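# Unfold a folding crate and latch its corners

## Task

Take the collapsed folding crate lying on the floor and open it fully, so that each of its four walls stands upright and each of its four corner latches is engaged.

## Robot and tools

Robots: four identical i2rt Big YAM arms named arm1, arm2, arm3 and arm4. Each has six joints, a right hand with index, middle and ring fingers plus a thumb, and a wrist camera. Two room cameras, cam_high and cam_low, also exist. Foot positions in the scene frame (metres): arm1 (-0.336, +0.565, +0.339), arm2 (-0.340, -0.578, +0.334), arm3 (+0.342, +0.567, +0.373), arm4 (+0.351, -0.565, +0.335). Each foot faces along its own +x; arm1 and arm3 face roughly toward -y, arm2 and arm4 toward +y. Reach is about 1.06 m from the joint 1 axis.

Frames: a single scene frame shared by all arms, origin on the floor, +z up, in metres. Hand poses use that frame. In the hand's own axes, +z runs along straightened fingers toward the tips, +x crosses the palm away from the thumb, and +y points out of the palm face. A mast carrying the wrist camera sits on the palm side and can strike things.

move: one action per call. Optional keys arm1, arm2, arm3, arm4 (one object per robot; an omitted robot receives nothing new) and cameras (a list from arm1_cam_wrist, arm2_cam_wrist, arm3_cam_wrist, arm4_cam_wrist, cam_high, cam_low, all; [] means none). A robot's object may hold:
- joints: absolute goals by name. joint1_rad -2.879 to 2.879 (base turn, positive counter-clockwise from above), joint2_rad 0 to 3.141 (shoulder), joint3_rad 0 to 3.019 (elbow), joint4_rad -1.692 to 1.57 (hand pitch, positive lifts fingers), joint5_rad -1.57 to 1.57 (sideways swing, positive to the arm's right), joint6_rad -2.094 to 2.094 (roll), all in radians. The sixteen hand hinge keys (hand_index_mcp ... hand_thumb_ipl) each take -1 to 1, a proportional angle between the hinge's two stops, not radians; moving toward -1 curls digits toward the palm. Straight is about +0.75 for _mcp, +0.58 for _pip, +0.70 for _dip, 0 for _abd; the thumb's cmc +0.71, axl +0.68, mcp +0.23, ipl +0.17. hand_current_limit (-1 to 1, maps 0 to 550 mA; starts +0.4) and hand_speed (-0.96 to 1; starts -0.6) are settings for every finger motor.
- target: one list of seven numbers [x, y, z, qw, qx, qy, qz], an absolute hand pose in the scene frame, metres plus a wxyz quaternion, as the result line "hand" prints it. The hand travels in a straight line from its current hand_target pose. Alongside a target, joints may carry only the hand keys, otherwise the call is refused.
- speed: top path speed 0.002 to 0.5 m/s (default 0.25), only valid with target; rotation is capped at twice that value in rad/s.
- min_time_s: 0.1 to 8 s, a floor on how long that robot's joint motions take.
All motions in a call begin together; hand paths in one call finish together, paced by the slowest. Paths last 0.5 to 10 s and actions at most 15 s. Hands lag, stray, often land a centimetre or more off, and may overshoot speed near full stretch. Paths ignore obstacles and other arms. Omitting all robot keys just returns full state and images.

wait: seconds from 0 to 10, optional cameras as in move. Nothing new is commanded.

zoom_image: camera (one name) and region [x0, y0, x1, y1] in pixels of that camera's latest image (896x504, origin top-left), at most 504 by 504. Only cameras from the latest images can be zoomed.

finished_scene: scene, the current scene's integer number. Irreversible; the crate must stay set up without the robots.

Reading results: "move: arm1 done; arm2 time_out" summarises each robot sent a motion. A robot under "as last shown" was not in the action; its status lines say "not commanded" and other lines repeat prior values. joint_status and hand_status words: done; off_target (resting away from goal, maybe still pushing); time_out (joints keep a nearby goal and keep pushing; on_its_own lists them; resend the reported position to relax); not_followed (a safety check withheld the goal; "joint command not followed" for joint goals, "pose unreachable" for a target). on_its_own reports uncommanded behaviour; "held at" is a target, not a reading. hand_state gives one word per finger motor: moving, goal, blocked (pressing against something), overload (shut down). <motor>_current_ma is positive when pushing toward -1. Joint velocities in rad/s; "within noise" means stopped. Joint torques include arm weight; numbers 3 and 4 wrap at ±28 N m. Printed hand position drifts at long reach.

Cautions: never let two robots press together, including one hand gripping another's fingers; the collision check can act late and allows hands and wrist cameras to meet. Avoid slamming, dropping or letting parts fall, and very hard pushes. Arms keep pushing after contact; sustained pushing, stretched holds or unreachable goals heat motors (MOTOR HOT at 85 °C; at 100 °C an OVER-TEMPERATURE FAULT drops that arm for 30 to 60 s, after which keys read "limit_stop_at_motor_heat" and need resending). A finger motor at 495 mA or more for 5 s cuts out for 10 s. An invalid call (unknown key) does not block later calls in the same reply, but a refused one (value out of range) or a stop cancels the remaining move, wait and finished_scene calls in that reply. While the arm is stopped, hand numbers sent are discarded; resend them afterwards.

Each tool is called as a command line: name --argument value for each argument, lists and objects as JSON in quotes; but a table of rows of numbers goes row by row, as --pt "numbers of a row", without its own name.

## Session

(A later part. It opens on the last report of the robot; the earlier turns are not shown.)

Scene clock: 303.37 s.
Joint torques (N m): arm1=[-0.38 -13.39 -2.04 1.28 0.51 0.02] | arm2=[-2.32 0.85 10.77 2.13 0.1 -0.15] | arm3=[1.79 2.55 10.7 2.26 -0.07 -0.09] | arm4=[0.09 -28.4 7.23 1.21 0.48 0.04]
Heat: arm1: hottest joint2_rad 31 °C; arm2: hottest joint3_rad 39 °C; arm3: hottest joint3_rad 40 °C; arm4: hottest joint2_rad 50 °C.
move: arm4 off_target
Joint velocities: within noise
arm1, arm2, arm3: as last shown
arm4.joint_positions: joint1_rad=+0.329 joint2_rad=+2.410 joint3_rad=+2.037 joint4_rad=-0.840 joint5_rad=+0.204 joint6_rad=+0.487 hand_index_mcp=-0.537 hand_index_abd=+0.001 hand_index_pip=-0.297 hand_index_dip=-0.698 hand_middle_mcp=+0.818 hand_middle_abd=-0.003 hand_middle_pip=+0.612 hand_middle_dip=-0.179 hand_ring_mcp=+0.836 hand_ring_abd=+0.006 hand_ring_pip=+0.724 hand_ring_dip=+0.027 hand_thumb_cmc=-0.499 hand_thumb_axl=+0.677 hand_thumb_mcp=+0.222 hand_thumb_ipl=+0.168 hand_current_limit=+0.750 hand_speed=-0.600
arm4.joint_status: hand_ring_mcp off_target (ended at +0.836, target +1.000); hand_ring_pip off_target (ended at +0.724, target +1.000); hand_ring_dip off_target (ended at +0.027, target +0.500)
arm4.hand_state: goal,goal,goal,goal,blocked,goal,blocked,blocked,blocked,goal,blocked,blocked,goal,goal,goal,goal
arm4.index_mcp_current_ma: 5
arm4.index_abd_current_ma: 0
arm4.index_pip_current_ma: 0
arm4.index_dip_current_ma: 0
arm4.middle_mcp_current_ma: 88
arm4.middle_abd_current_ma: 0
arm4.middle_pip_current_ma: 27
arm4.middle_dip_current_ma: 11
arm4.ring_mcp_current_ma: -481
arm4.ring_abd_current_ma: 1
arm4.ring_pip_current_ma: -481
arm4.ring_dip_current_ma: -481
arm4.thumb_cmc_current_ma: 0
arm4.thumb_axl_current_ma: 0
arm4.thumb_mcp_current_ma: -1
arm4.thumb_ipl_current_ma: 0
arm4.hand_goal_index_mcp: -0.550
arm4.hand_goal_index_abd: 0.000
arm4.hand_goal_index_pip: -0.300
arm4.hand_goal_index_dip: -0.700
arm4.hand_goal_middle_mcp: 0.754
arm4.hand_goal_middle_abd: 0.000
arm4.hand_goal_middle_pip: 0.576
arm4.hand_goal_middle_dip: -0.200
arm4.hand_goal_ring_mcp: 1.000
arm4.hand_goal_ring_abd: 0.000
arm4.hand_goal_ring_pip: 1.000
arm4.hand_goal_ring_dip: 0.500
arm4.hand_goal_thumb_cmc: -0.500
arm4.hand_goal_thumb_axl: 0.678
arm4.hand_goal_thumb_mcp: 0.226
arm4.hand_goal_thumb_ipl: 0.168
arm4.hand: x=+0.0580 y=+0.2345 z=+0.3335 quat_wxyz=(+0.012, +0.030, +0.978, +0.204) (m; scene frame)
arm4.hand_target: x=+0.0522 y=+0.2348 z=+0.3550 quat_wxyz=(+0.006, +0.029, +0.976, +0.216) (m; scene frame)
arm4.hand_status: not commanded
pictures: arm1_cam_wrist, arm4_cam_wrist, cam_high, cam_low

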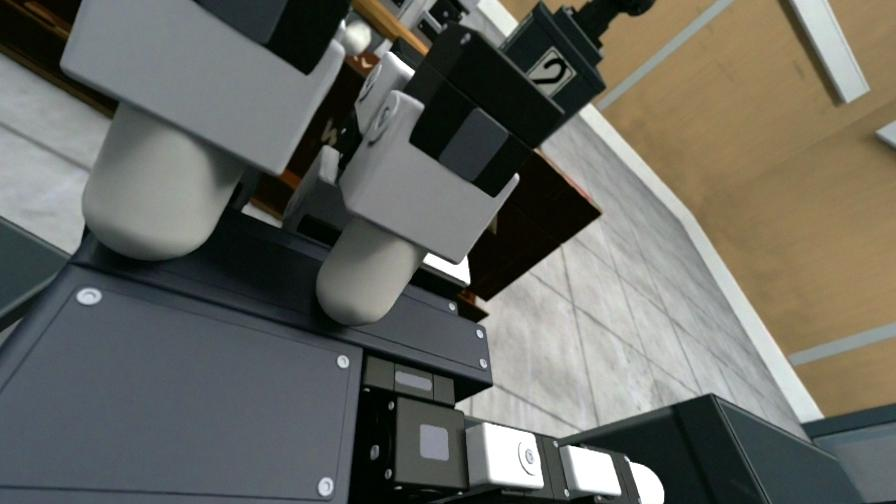

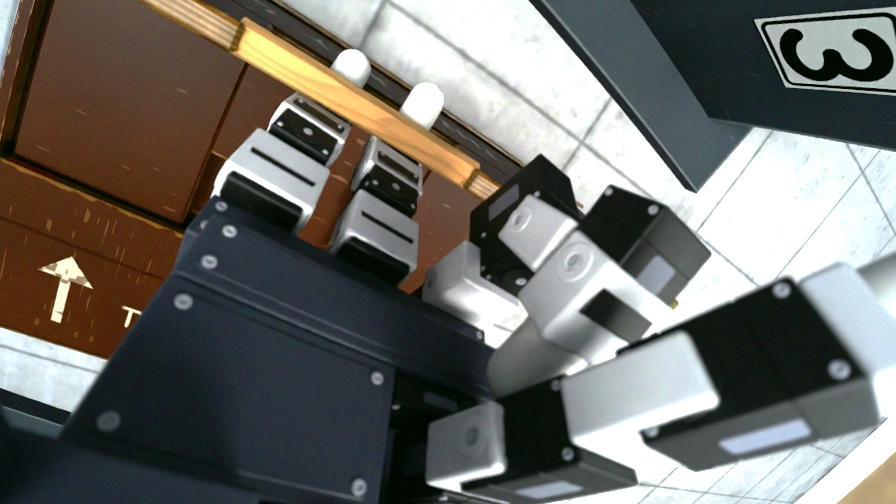

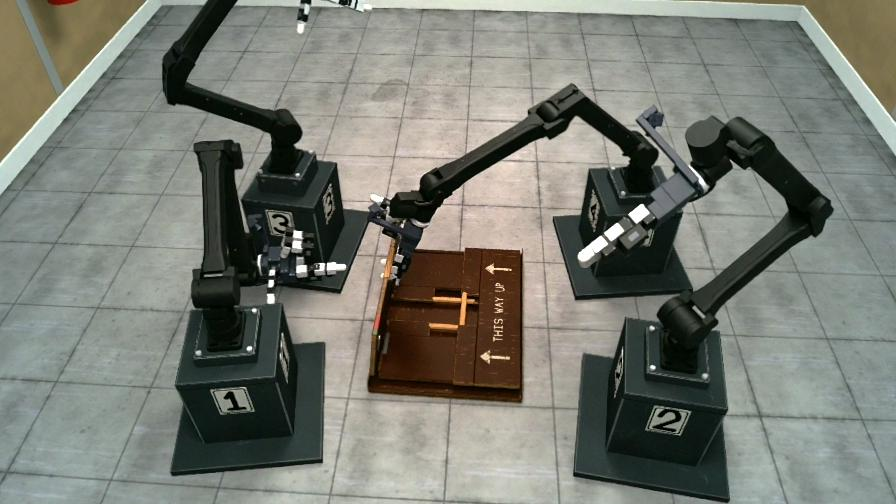

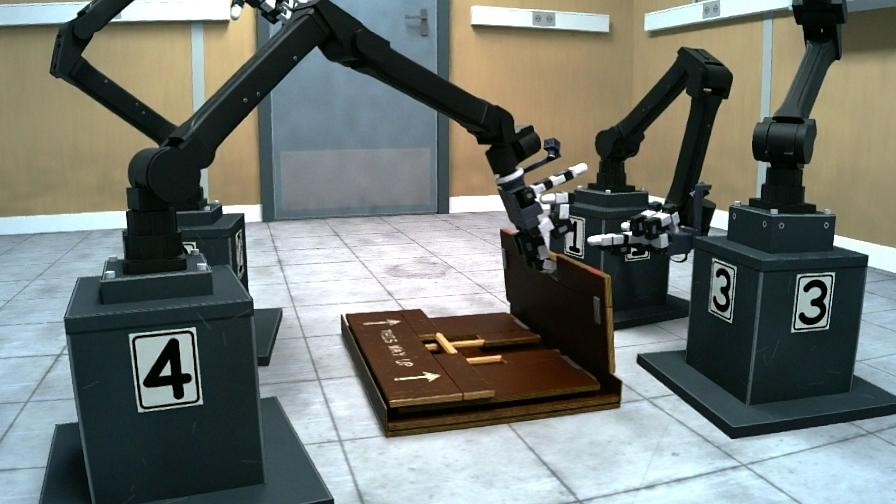

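move --arm4 '{"joints": {"hand_ring_mcp": 0.754, "hand_ring_pip": 0.576, "hand_ring_dip": -0.2}}' --arm1 '{"target": [-0.027, 0.43, 0.305, 0.7068, 0.7068, -0.021, -0.021], "speed": 0.15}' --cameras '["cam_low", "arm1_cam_wrist", "cam_high"]'

zoom_image --camera "cam_high" --region '[320, 220, 430, 330]'

zoom_image --camera "cam_low" --region '[480, 180, 700, 320]'

Scene clock: 314.47 s.
Joint torques (N m): arm1=[-0.56 -13.16 -1.7 1.18 0.59 0.02] | arm2=[-2.32 0.79 10.78 2.13 0.1 -0.15] | arm3=[1.85 2.43 10.7 2.28 -0.07 -0.09] | arm4=[0.15 -28.63 7.58 1.2 0.49 0.04]
Heat: arm1: hottest joint2_rad 31 °C; arm2: hottest joint3_rad 40 °C; arm3: hottest joint3_rad 40 °C; arm4: hottest joint2_rad 51 °C.
move: arm1 off_target; arm4 off_target
Joint velocities: within noise
arm1.joint_positions: joint1_rad=+1.550 joint2_rad=+2.588 joint3_rad=+0.651 joint4_rad=+1.522 joint5_rad=+1.555 joint6_rad=+0.409 hand_index_mcp=+0.761 hand_index_abd=+0.001 hand_index_pip=+0.577 hand_index_dip=+0.696 hand_middle_mcp=-0.357 hand_middle_abd=+0.001 hand_middle_pip=-0.620 hand_middle_dip=-0.487 hand_ring_mcp=-0.357 hand_ring_abd=+0.001 hand_ring_pip=-0.620 hand_ring_dip=-0.488 hand_thumb_cmc=+0.721 hand_thumb_axl=+0.677 hand_thumb_mcp=+0.226 hand_thumb_ipl=+0.168 hand_current_limit=+0.750 hand_speed=-0.600
arm1.joint_status: not commanded
arm1.hand_state: goal,goal,goal,goal,goal,goal,goal,goal,goal,goal,goal,goal,goal,goal,goal,goal
arm1.index_mcp_current_ma: 1
arm1.index_abd_current_ma: 0
arm1.index_pip_current_ma: 0
arm1.index_dip_current_ma: 0
arm1.middle_mcp_current_ma: 0
arm1.middle_abd_current_ma: 0
arm1.middle_pip_current_ma: 0
arm1.middle_dip_current_ma: 0
arm1.ring_mcp_current_ma: 0
arm1.ring_abd_current_ma: 0
arm1.ring_pip_current_ma: 0
arm1.ring_dip_current_ma: 0
arm1.thumb_cmc_current_ma: 1
arm1.thumb_axl_current_ma: 0
arm1.thumb_mcp_current_ma: 0
arm1.thumb_ipl_current_ma: 0
arm1.hand_goal_index_mcp: 0.754
arm1.hand_goal_index_abd: 0.000
arm1.hand_goal_index_pip: 0.576
arm1.hand_goal_index_dip: 0.696
arm1.hand_goal_middle_mcp: -0.360
arm1.hand_goal_middle_abd: 0.000
arm1.hand_goal_middle_pip: -0.620
arm1.hand_goal_middle_dip: -0.490
arm1.hand_goal_ring_mcp: -0.360
arm1.hand_goal_ring_abd: 0.000
arm1.hand_goal_ring_pip: -0.620
arm1.hand_goal_ring_dip: -0.490
arm1.hand_goal_thumb_cmc: 0.714
arm1.hand_goal_thumb_axl: 0.678
arm1.hand_goal_thumb_mcp: 0.226
arm1.hand_goal_thumb_ipl: 0.168
arm1.hand: x=-0.0225 y=+0.4340 z=+0.3094 quat_wxyz=(+0.703, +0.707, +0.057, +0.055) (m; scene frame)
arm1.hand_target: x=-0.0270 y=+0.4290 z=+0.3051 quat_wxyz=(+0.704, +0.707, +0.050, +0.049) (m; scene frame)
arm1.hand_status: off_target (0.007 m and 12.5 deg from the pose sent, 0.047 m and 13.8 deg at the start; a joint's target at an end of its range on 51 of 51 steps)
arm2, arm3: as last shown
arm4.joint_positions: joint1_rad=+0.329 joint2_rad=+2.410 joint3_rad=+2.031 joint4_rad=-0.840 joint5_rad=+0.204 joint6_rad=+0.487 hand_index_mcp=-0.537 hand_index_abd=+0.001 hand_index_pip=-0.297 hand_index_dip=-0.698 hand_middle_mcp=+0.774 hand_middle_abd=-0.001 hand_middle_pip=+0.590 hand_middle_dip=-0.190 hand_ring_mcp=+0.779 hand_ring_abd=+0.004 hand_ring_pip=+0.586 hand_ring_dip=-0.196 hand_thumb_cmc=-0.499 hand_thumb_axl=+0.677 hand_thumb_mcp=+0.222 hand_thumb_ipl=+0.168 hand_current_limit=+0.750 hand_speed=-0.600
arm4.joint_status: hand_ring_mcp off_target (ended at +0.779, target +0.754); the others done
arm4.hand_state: goal,goal,goal,goal,blocked,goal,goal,goal,blocked,goal,goal,goal,goal,goal,goal,goal
arm4.index_mcp_current_ma: 5
arm4.index_abd_current_ma: 0
arm4.index_pip_current_ma: 0
arm4.index_dip_current_ma: 0
arm4.middle_mcp_current_ma: 11
arm4.middle_abd_current_ma: 0
arm4.middle_pip_current_ma: 5
arm4.middle_dip_current_ma: 3
arm4.ring_mcp_current_ma: 16
arm4.ring_abd_current_ma: 0
arm4.ring_pip_current_ma: 3
arm4.ring_dip_current_ma: 0
arm4.thumb_cmc_current_ma: 0
arm4.thumb_axl_current_ma: 0
arm4.thumb_mcp_current_ma: -1
arm4.thumb_ipl_current_ma: 0
arm4.hand_goal_index_mcp: -0.550
arm4.hand_goal_index_abd: 0.000
arm4.hand_goal_index_pip: -0.300
arm4.hand_goal_index_dip: -0.700
arm4.hand_goal_middle_mcp: 0.754
arm4.hand_goal_middle_abd: 0.000
arm4.hand_goal_middle_pip: 0.576
arm4.hand_goal_middle_dip: -0.200
arm4.hand_goal_ring_mcp: 0.754
arm4.hand_goal_ring_abd: 0.000
arm4.hand_goal_ring_pip: 0.576
arm4.hand_goal_ring_dip: -0.200
arm4.hand_goal_thumb_cmc: -0.500
arm4.hand_goal_thumb_axl: 0.678
arm4.hand_goal_thumb_mcp: 0.226
arm4.hand_goal_thumb_ipl: 0.168
arm4.hand: x=+0.0588 y=+0.2328 z=+0.3307 quat_wxyz=(+0.014, +0.029, +0.979, +0.202) (m; scene frame)
arm4.hand_target: x=+0.0522 y=+0.2347 z=+0.3549 quat_wxyz=(+0.006, +0.029, +0.976, +0.216) (m; scene frame)
arm4.hand_status: not commanded
pictures: arm1_cam_wrist, cam_high, cam_low

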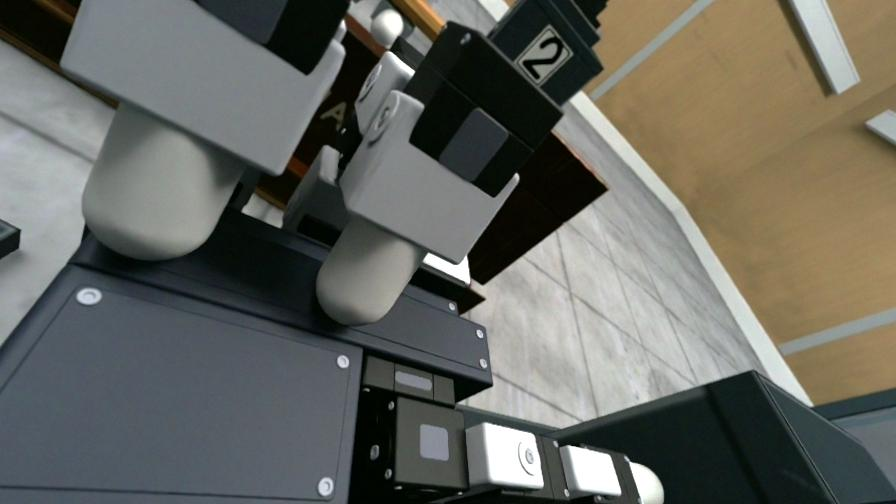

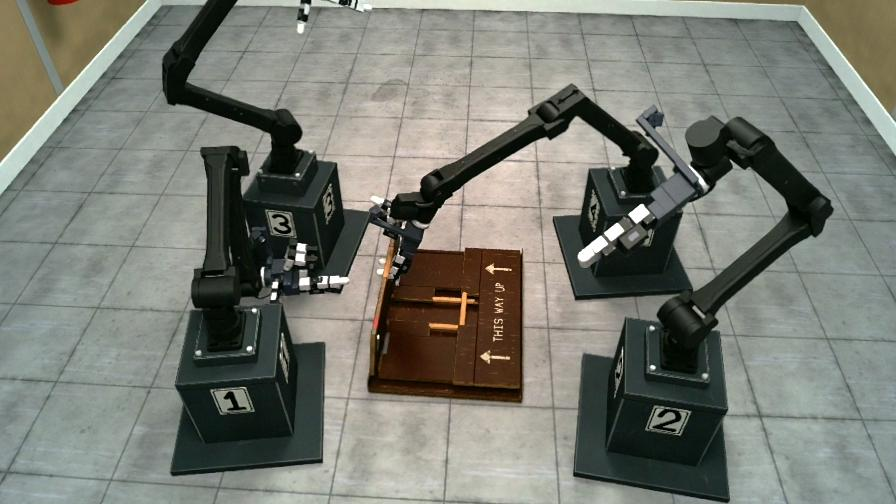

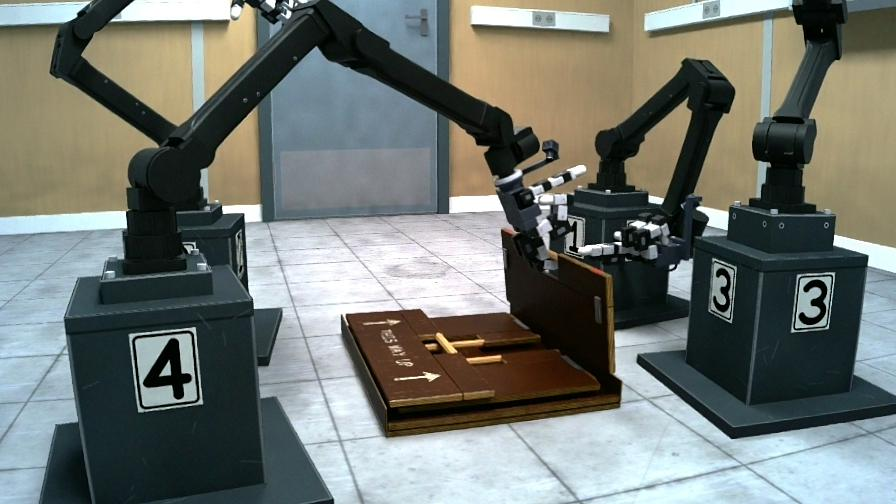

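Scaled by 4.582.

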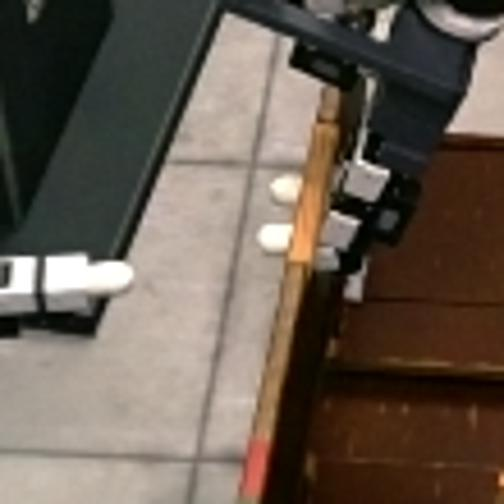

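Scaled by 2.291.

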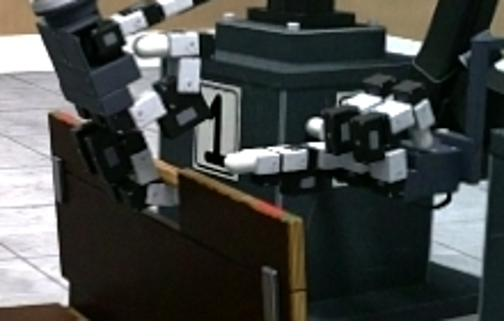

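move --arm4 '{"target": [0.054, 0.305, 0.338, 0.0064, 0.0290, 0.9759, 0.2164], "speed": 0.08}' --cameras '["cam_low", "arm4_cam_wrist", "cam_high"]'

zoom_image --camera "cam_low" --region '[420, 200, 640, 380]'

zoom_image --camera "arm4_cam_wrist" --region '[140, 0, 560, 240]'

Scene clock: 335.20 s.
Joint torques (N m): arm1=[-0.56 -13.16 -1.69 1.16 0.6 0.02] | arm2=[-2.32 0.91 10.77 2.14 0.1 -0.16] | arm3=[1.79 2.55 10.69 2.29 -0.07 -0.09] | arm4=[-1.96 -25.76 14.28 2.71 0.56 0.09]
Heat: arm1: hottest joint2_rad 31 °C; arm2: hottest joint3_rad 40 °C; arm3: hottest joint3_rad 40 °C; arm4: hottest joint2_rad 52 °C.
move: arm4 off_target
Joint velocities: within noise
arm1, arm2, arm3: as last shown
arm1.joint_positions: joint1_rad=+1.550 joint2_rad=+2.588 joint3_rad=+0.651 joint4_rad=+1.522 joint5_rad=+1.555 joint6_rad=+0.411 hand_index_mcp=+0.761 hand_index_abd=+0.001 hand_index_pip=+0.577 hand_index_dip=+0.696 hand_middle_mcp=-0.357 hand_middle_abd=+0.001 hand_middle_pip=-0.620 hand_middle_dip=-0.487 hand_ring_mcp=-0.357 hand_ring_abd=+0.001 hand_ring_pip=-0.620 hand_ring_dip=-0.488 hand_thumb_cmc=+0.721 hand_thumb_axl=+0.677 hand_thumb_mcp=+0.226 hand_thumb_ipl=+0.168 hand_current_limit=+0.750 hand_speed=-0.600
arm1.hand: x=-0.0227 y=+0.4340 z=+0.3094 quat_wxyz=(+0.703, +0.707, +0.056, +0.056) (m; scene frame)
arm4.joint_positions: joint1_rad=+0.318 joint2_rad=+2.580 joint3_rad=+2.335 joint4_rad=-1.029 joint5_rad=+0.187 joint6_rad=+0.442 hand_index_mcp=-0.537 hand_index_abd=+0.001 hand_index_pip=-0.297 hand_index_dip=-0.698 hand_middle_mcp=+0.774 hand_middle_abd=+0.000 hand_middle_pip=+0.580 hand_middle_dip=-0.197 hand_ring_mcp=+0.775 hand_ring_abd=-0.009 hand_ring_pip=+0.549 hand_ring_dip=-0.213 hand_thumb_cmc=-0.499 hand_thumb_axl=+0.677 hand_thumb_mcp=+0.222 hand_thumb_ipl=+0.168 hand_current_limit=+0.750 hand_speed=-0.600
arm4.joint_status: not commanded
arm4.hand_state: goal,goal,goal,goal,blocked,goal,goal,goal,blocked,goal,blocked,goal,goal,goal,goal,goal
arm4.index_mcp_current_ma: 5
arm4.index_abd_current_ma: 0
arm4.index_pip_current_ma: 0
arm4.index_dip_current_ma: 0
arm4.middle_mcp_current_ma: 10
arm4.middle_abd_current_ma: 0
arm4.middle_pip_current_ma: 0
arm4.middle_dip_current_ma: 0
arm4.ring_mcp_current_ma: 11
arm4.ring_abd_current_ma: -2
arm4.ring_pip_current_ma: -16
arm4.ring_dip_current_ma: -4
arm4.thumb_cmc_current_ma: 0
arm4.thumb_axl_current_ma: 0
arm4.thumb_mcp_current_ma: -1
arm4.thumb_ipl_current_ma: 0
arm4.hand_goal_index_mcp: -0.550
arm4.hand_goal_index_abd: 0.000
arm4.hand_goal_index_pip: -0.300
arm4.hand_goal_index_dip: -0.700
arm4.hand_goal_middle_mcp: 0.754
arm4.hand_goal_middle_abd: 0.000
arm4.hand_goal_middle_pip: 0.576
arm4.hand_goal_middle_dip: -0.200
arm4.hand_goal_ring_mcp: 0.754
arm4.hand_goal_ring_abd: 0.000
arm4.hand_goal_ring_pip: 0.576
arm4.hand_goal_ring_dip: -0.200
arm4.hand_goal_thumb_cmc: -0.500
arm4.hand_goal_thumb_axl: 0.678
arm4.hand_goal_thumb_mcp: 0.226
arm4.hand_goal_thumb_ipl: 0.168
arm4.hand: x=+0.0471 y=+0.2674 z=+0.3118 quat_wxyz=(+0.024, +0.009, +0.984, +0.174) (m; scene frame)
arm4.hand_target: x=+0.0563 y=+0.2994 z=+0.3398 quat_wxyz=(+0.006, +0.029, +0.976, +0.217) (m; scene frame)
arm4.hand_status: off_target (0.046 m and 5.8 deg from the pose sent, 0.073 m and 1.9 deg at the start)
pictures: arm4_cam_wrist, cam_high, cam_low

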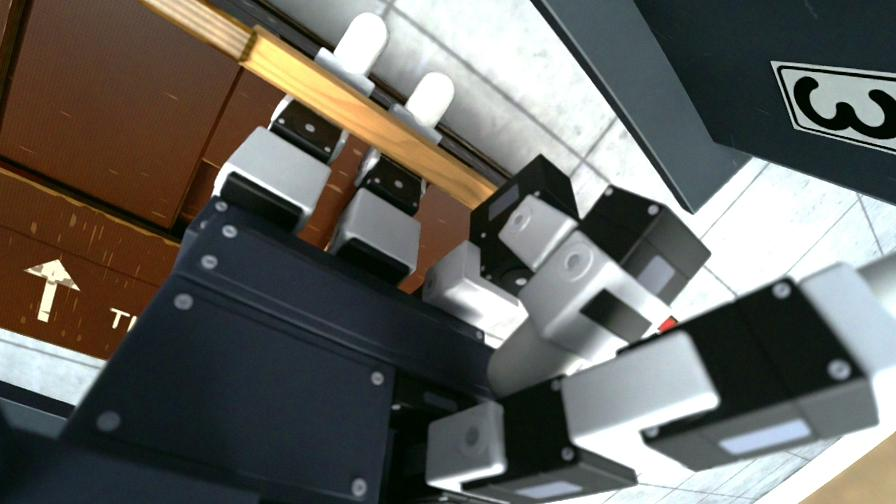

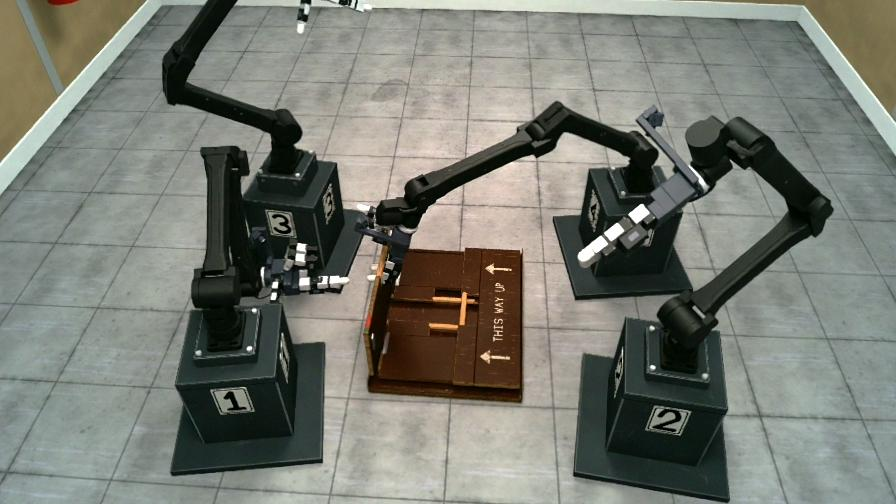

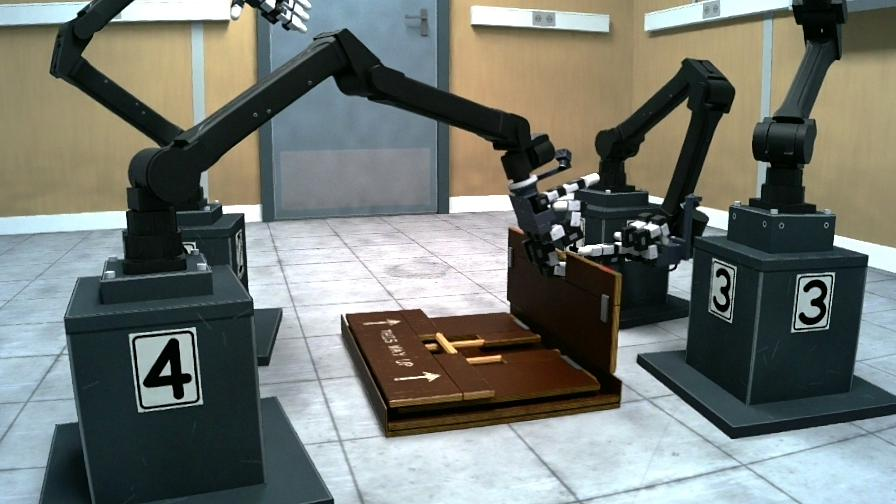

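Scaled by 2.291.

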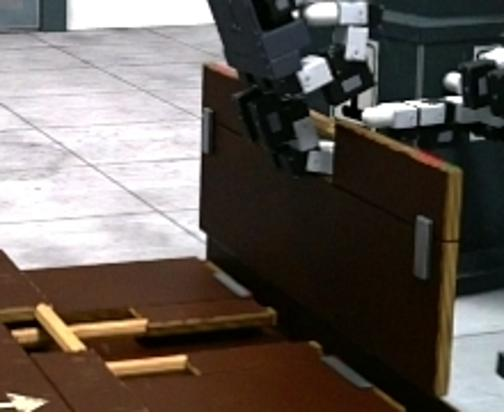

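Scaled by 1.200.

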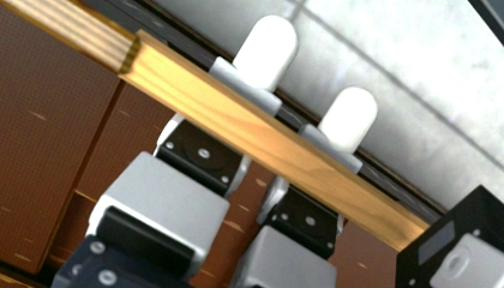

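move --arm4 '{"target": [0.052, 0.262, 0.330, 0.0064, 0.0290, 0.9759, 0.2164], "speed": 0.06}' --cameras '["cam_low", "arm4_cam_wrist"]'

zoom_image --camera "cam_low" --region '[420, 200, 640, 380]'

zoom_image --camera "arm4_cam_wrist" --region '[140, 0, 560, 240]'

Scene clock: 347.47 s.
Joint torques (N m): arm1=[-0.62 -13.27 -1.7 1.11 0.6 0.01] | arm2=[-2.32 0.79 10.78 2.13 0.1 -0.16] | arm3=[1.79 2.49 10.7 2.26 -0.08 -0.08] | arm4=[-0.21 -29.16 6.9 2.07 0.6 0.12]
Heat: arm1: hottest joint2_rad 31 °C; arm2: hottest joint3_rad 40 °C; arm3: hottest joint3_rad 40 °C; arm4: hottest joint2_rad 48 °C.
move: arm4 off_target
Joint velocities: within noise
arm1, arm2, arm3: as last shown
arm4.joint_positions: joint1_rad=+0.318 joint2_rad=+2.512 joint3_rad=+2.178 joint4_rad=-0.883 joint5_rad=+0.195 joint6_rad=+0.462 hand_index_mcp=-0.537 hand_index_abd=+0.001 hand_index_pip=-0.297 hand_index_dip=-0.698 hand_middle_mcp=+0.761 hand_middle_abd=+0.000 hand_middle_pip=+0.580 hand_middle_dip=-0.197 hand_ring_mcp=+0.765 hand_ring_abd=-0.004 hand_ring_pip=+0.576 hand_ring_dip=-0.203 hand_thumb_cmc=-0.499 hand_thumb_axl=+0.677 hand_thumb_mcp=+0.222 hand_thumb_ipl=+0.168 hand_current_limit=+0.750 hand_speed=-0.600
arm4.joint_status: not commanded
arm4.hand_state: goal,goal,goal,goal,goal,goal,goal,goal,goal,goal,goal,goal,goal,goal,goal,goal
arm4.index_mcp_current_ma: 5
arm4.index_abd_current_ma: 0
arm4.index_pip_current_ma: 0
arm4.index_dip_current_ma: 0
arm4.middle_mcp_current_ma: 2
arm4.middle_abd_current_ma: 0
arm4.middle_pip_current_ma: 0
arm4.middle_dip_current_ma: 0
arm4.ring_mcp_current_ma: 3
arm4.ring_abd_current_ma: 0
arm4.ring_pip_current_ma: 0
arm4.ring_dip_current_ma: 0
arm4.thumb_cmc_current_ma: 0
arm4.thumb_axl_current_ma: 0
arm4.thumb_mcp_current_ma: -1
arm4.thumb_ipl_current_ma: 0
arm4.hand_goal_index_mcp: -0.550
arm4.hand_goal_index_abd: 0.000
arm4.hand_goal_index_pip: -0.300
arm4.hand_goal_index_dip: -0.700
arm4.hand_goal_middle_mcp: 0.754
arm4.hand_goal_middle_abd: 0.000
arm4.hand_goal_middle_pip: 0.576
arm4.hand_goal_middle_dip: -0.200
arm4.hand_goal_ring_mcp: 0.754
arm4.hand_goal_ring_abd: 0.000
arm4.hand_goal_ring_pip: 0.576
arm4.hand_goal_ring_dip: -0.200
arm4.hand_goal_thumb_cmc: -0.500
arm4.hand_goal_thumb_axl: 0.678
arm4.hand_goal_thumb_mcp: 0.226
arm4.hand_goal_thumb_ipl: 0.168
arm4.hand: x=+0.0537 y=+0.2591 z=+0.3118 quat_wxyz=(+0.013, +0.022, +0.979, +0.201) (m; scene frame)
arm4.hand_target: x=+0.0520 y=+0.2619 z=+0.3298 quat_wxyz=(+0.006, +0.029, +0.976, +0.216) (m; scene frame)
arm4.hand_status: off_target (0.019 m and 2.1 deg from the pose sent, 0.019 m and 5.8 deg at the start)
pictures: arm4_cam_wrist, cam_low

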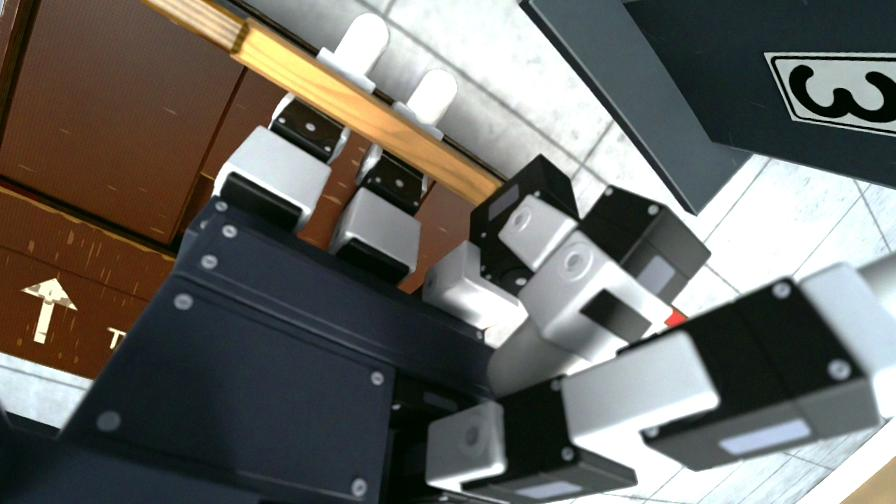

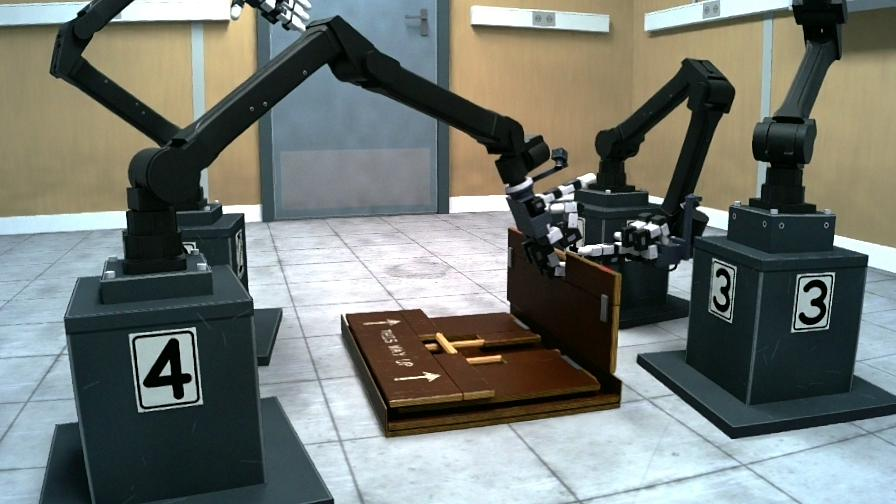

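Scaled by 2.291.

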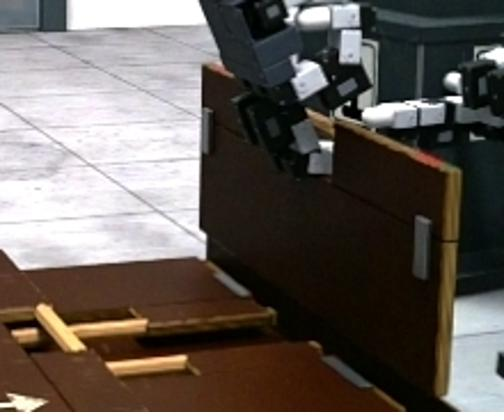

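Scaled by 1.200.

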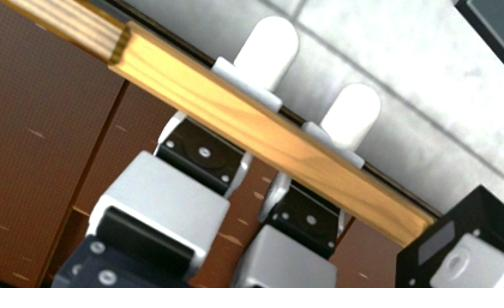

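move --arm4 '{"target": [0.052, 0.222, 0.322, 0.0064, 0.0290, 0.9759, 0.2164], "speed": 0.06}' --cameras '["cam_low", "arm4_cam_wrist"]'

zoom_image --camera "cam_low" --region '[420, 200, 640, 380]'

zoom_image --camera "arm4_cam_wrist" --region '[140, 0, 560, 240]'

Scene clock: 352.47 s.
Joint torques (N m): arm1=[-0.56 -13.22 -1.73 1.17 0.6 0.02] | arm2=[-2.32 0.85 10.77 2.14 0.11 -0.15] | arm3=[1.79 2.37 10.69 2.28 -0.07 -0.08] | arm4=[0.21 -27.52 6.58 2 0.49 0.16]
Heat: arm1: hottest joint2_rad 31 °C; arm2: hottest joint3_rad 40 °C; arm3: hottest joint3_rad 40 °C; arm4: hottest joint2_rad 48 °C.
move: arm4 off_target
Joint velocities: within noise
arm1, arm2, arm3: as last shown
arm4.joint_positions: joint1_rad=+0.338 joint2_rad=+2.411 joint3_rad=+1.963 joint4_rad=-0.771 joint5_rad=+0.207 joint6_rad=+0.483 hand_index_mcp=-0.537 hand_index_abd=+0.001 hand_index_pip=-0.297 hand_index_dip=-0.698 hand_middle_mcp=+0.751 hand_middle_abd=+0.000 hand_middle_pip=+0.574 hand_middle_dip=-0.199 hand_ring_mcp=+0.746 hand_ring_abd=-0.003 hand_ring_pip=+0.559 hand_ring_dip=-0.209 hand_thumb_cmc=-0.499 hand_thumb_axl=+0.677 hand_thumb_mcp=+0.222 hand_thumb_ipl=+0.168 hand_current_limit=+0.750 hand_speed=-0.600
arm4.joint_status: not commanded
arm4.hand_state: goal,goal,goal,goal,goal,goal,goal,goal,goal,goal,goal,goal,goal,goal,goal,goal
arm4.index_mcp_current_ma: 5
arm4.index_abd_current_ma: 0
arm4.index_pip_current_ma: 0
arm4.index_dip_current_ma: 0
arm4.middle_mcp_current_ma: 0
arm4.middle_abd_current_ma: 0
arm4.middle_pip_current_ma: 0
arm4.middle_dip_current_ma: 0
arm4.ring_mcp_current_ma: -2
arm4.ring_abd_current_ma: 0
arm4.ring_pip_current_ma: -7
arm4.ring_dip_current_ma: -2
arm4.thumb_cmc_current_ma: 0
arm4.thumb_axl_current_ma: 0
arm4.thumb_mcp_current_ma: -1
arm4.thumb_ipl_current_ma: 0
arm4.hand_goal_index_mcp: -0.550
arm4.hand_goal_index_abd: 0.000
arm4.hand_goal_index_pip: -0.300
arm4.hand_goal_index_dip: -0.700
arm4.hand_goal_middle_mcp: 0.754
arm4.hand_goal_middle_abd: 0.000
arm4.hand_goal_middle_pip: 0.576
arm4.hand_goal_middle_dip: -0.200
arm4.hand_goal_ring_mcp: 0.754
arm4.hand_goal_ring_abd: 0.000
arm4.hand_goal_ring_pip: 0.576
arm4.hand_goal_ring_dip: -0.200
arm4.hand_goal_thumb_cmc: -0.500
arm4.hand_goal_thumb_axl: 0.678
arm4.hand_goal_thumb_mcp: 0.226
arm4.hand_goal_thumb_ipl: 0.168
arm4.hand: x=+0.0572 y=+0.2214 z=+0.3066 quat_wxyz=(+0.015, +0.023, +0.979, +0.203) (m; scene frame)
arm4.hand_target: x=+0.0519 y=+0.2219 z=+0.3219 quat_wxyz=(+0.006, +0.029, +0.976, +0.216) (m; scene frame)
arm4.hand_status: off_target (0.016 m and 2.0 deg from the pose sent, 0.039 m and 2.1 deg at the start)
pictures: arm4_cam_wrist, cam_low

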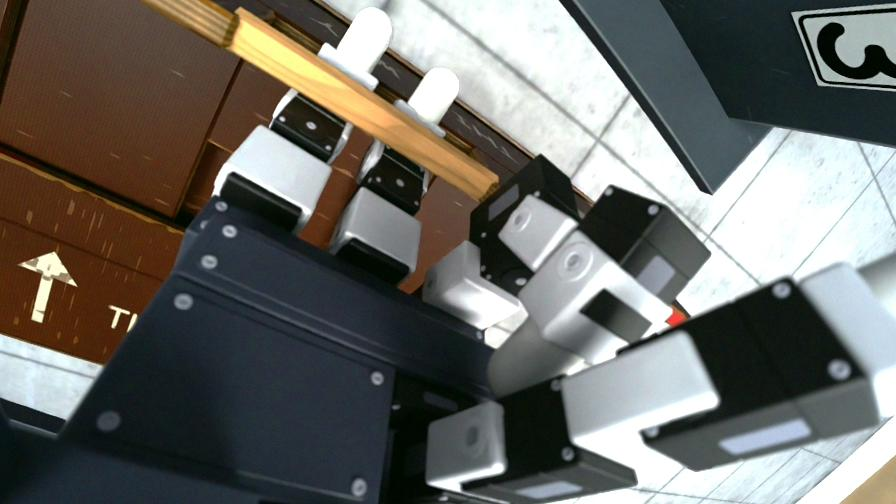

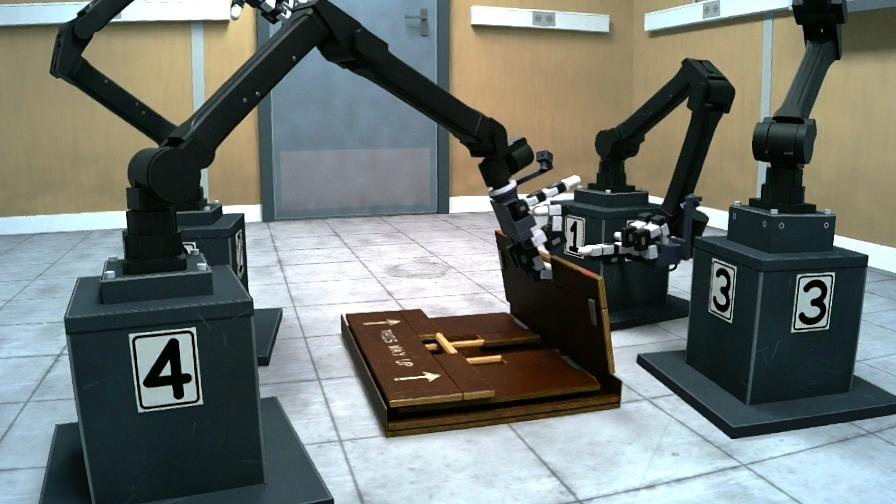

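Scaled by 2.291.

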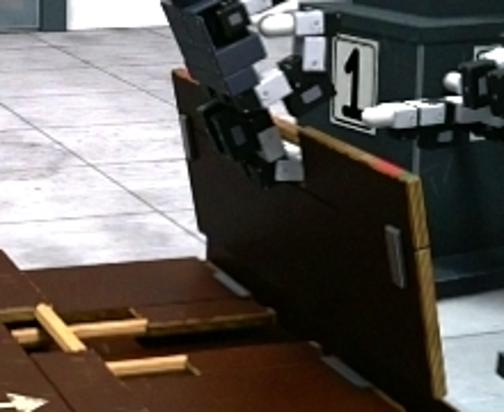

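Scaled by 1.200.

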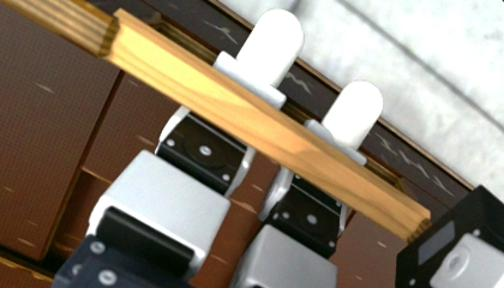

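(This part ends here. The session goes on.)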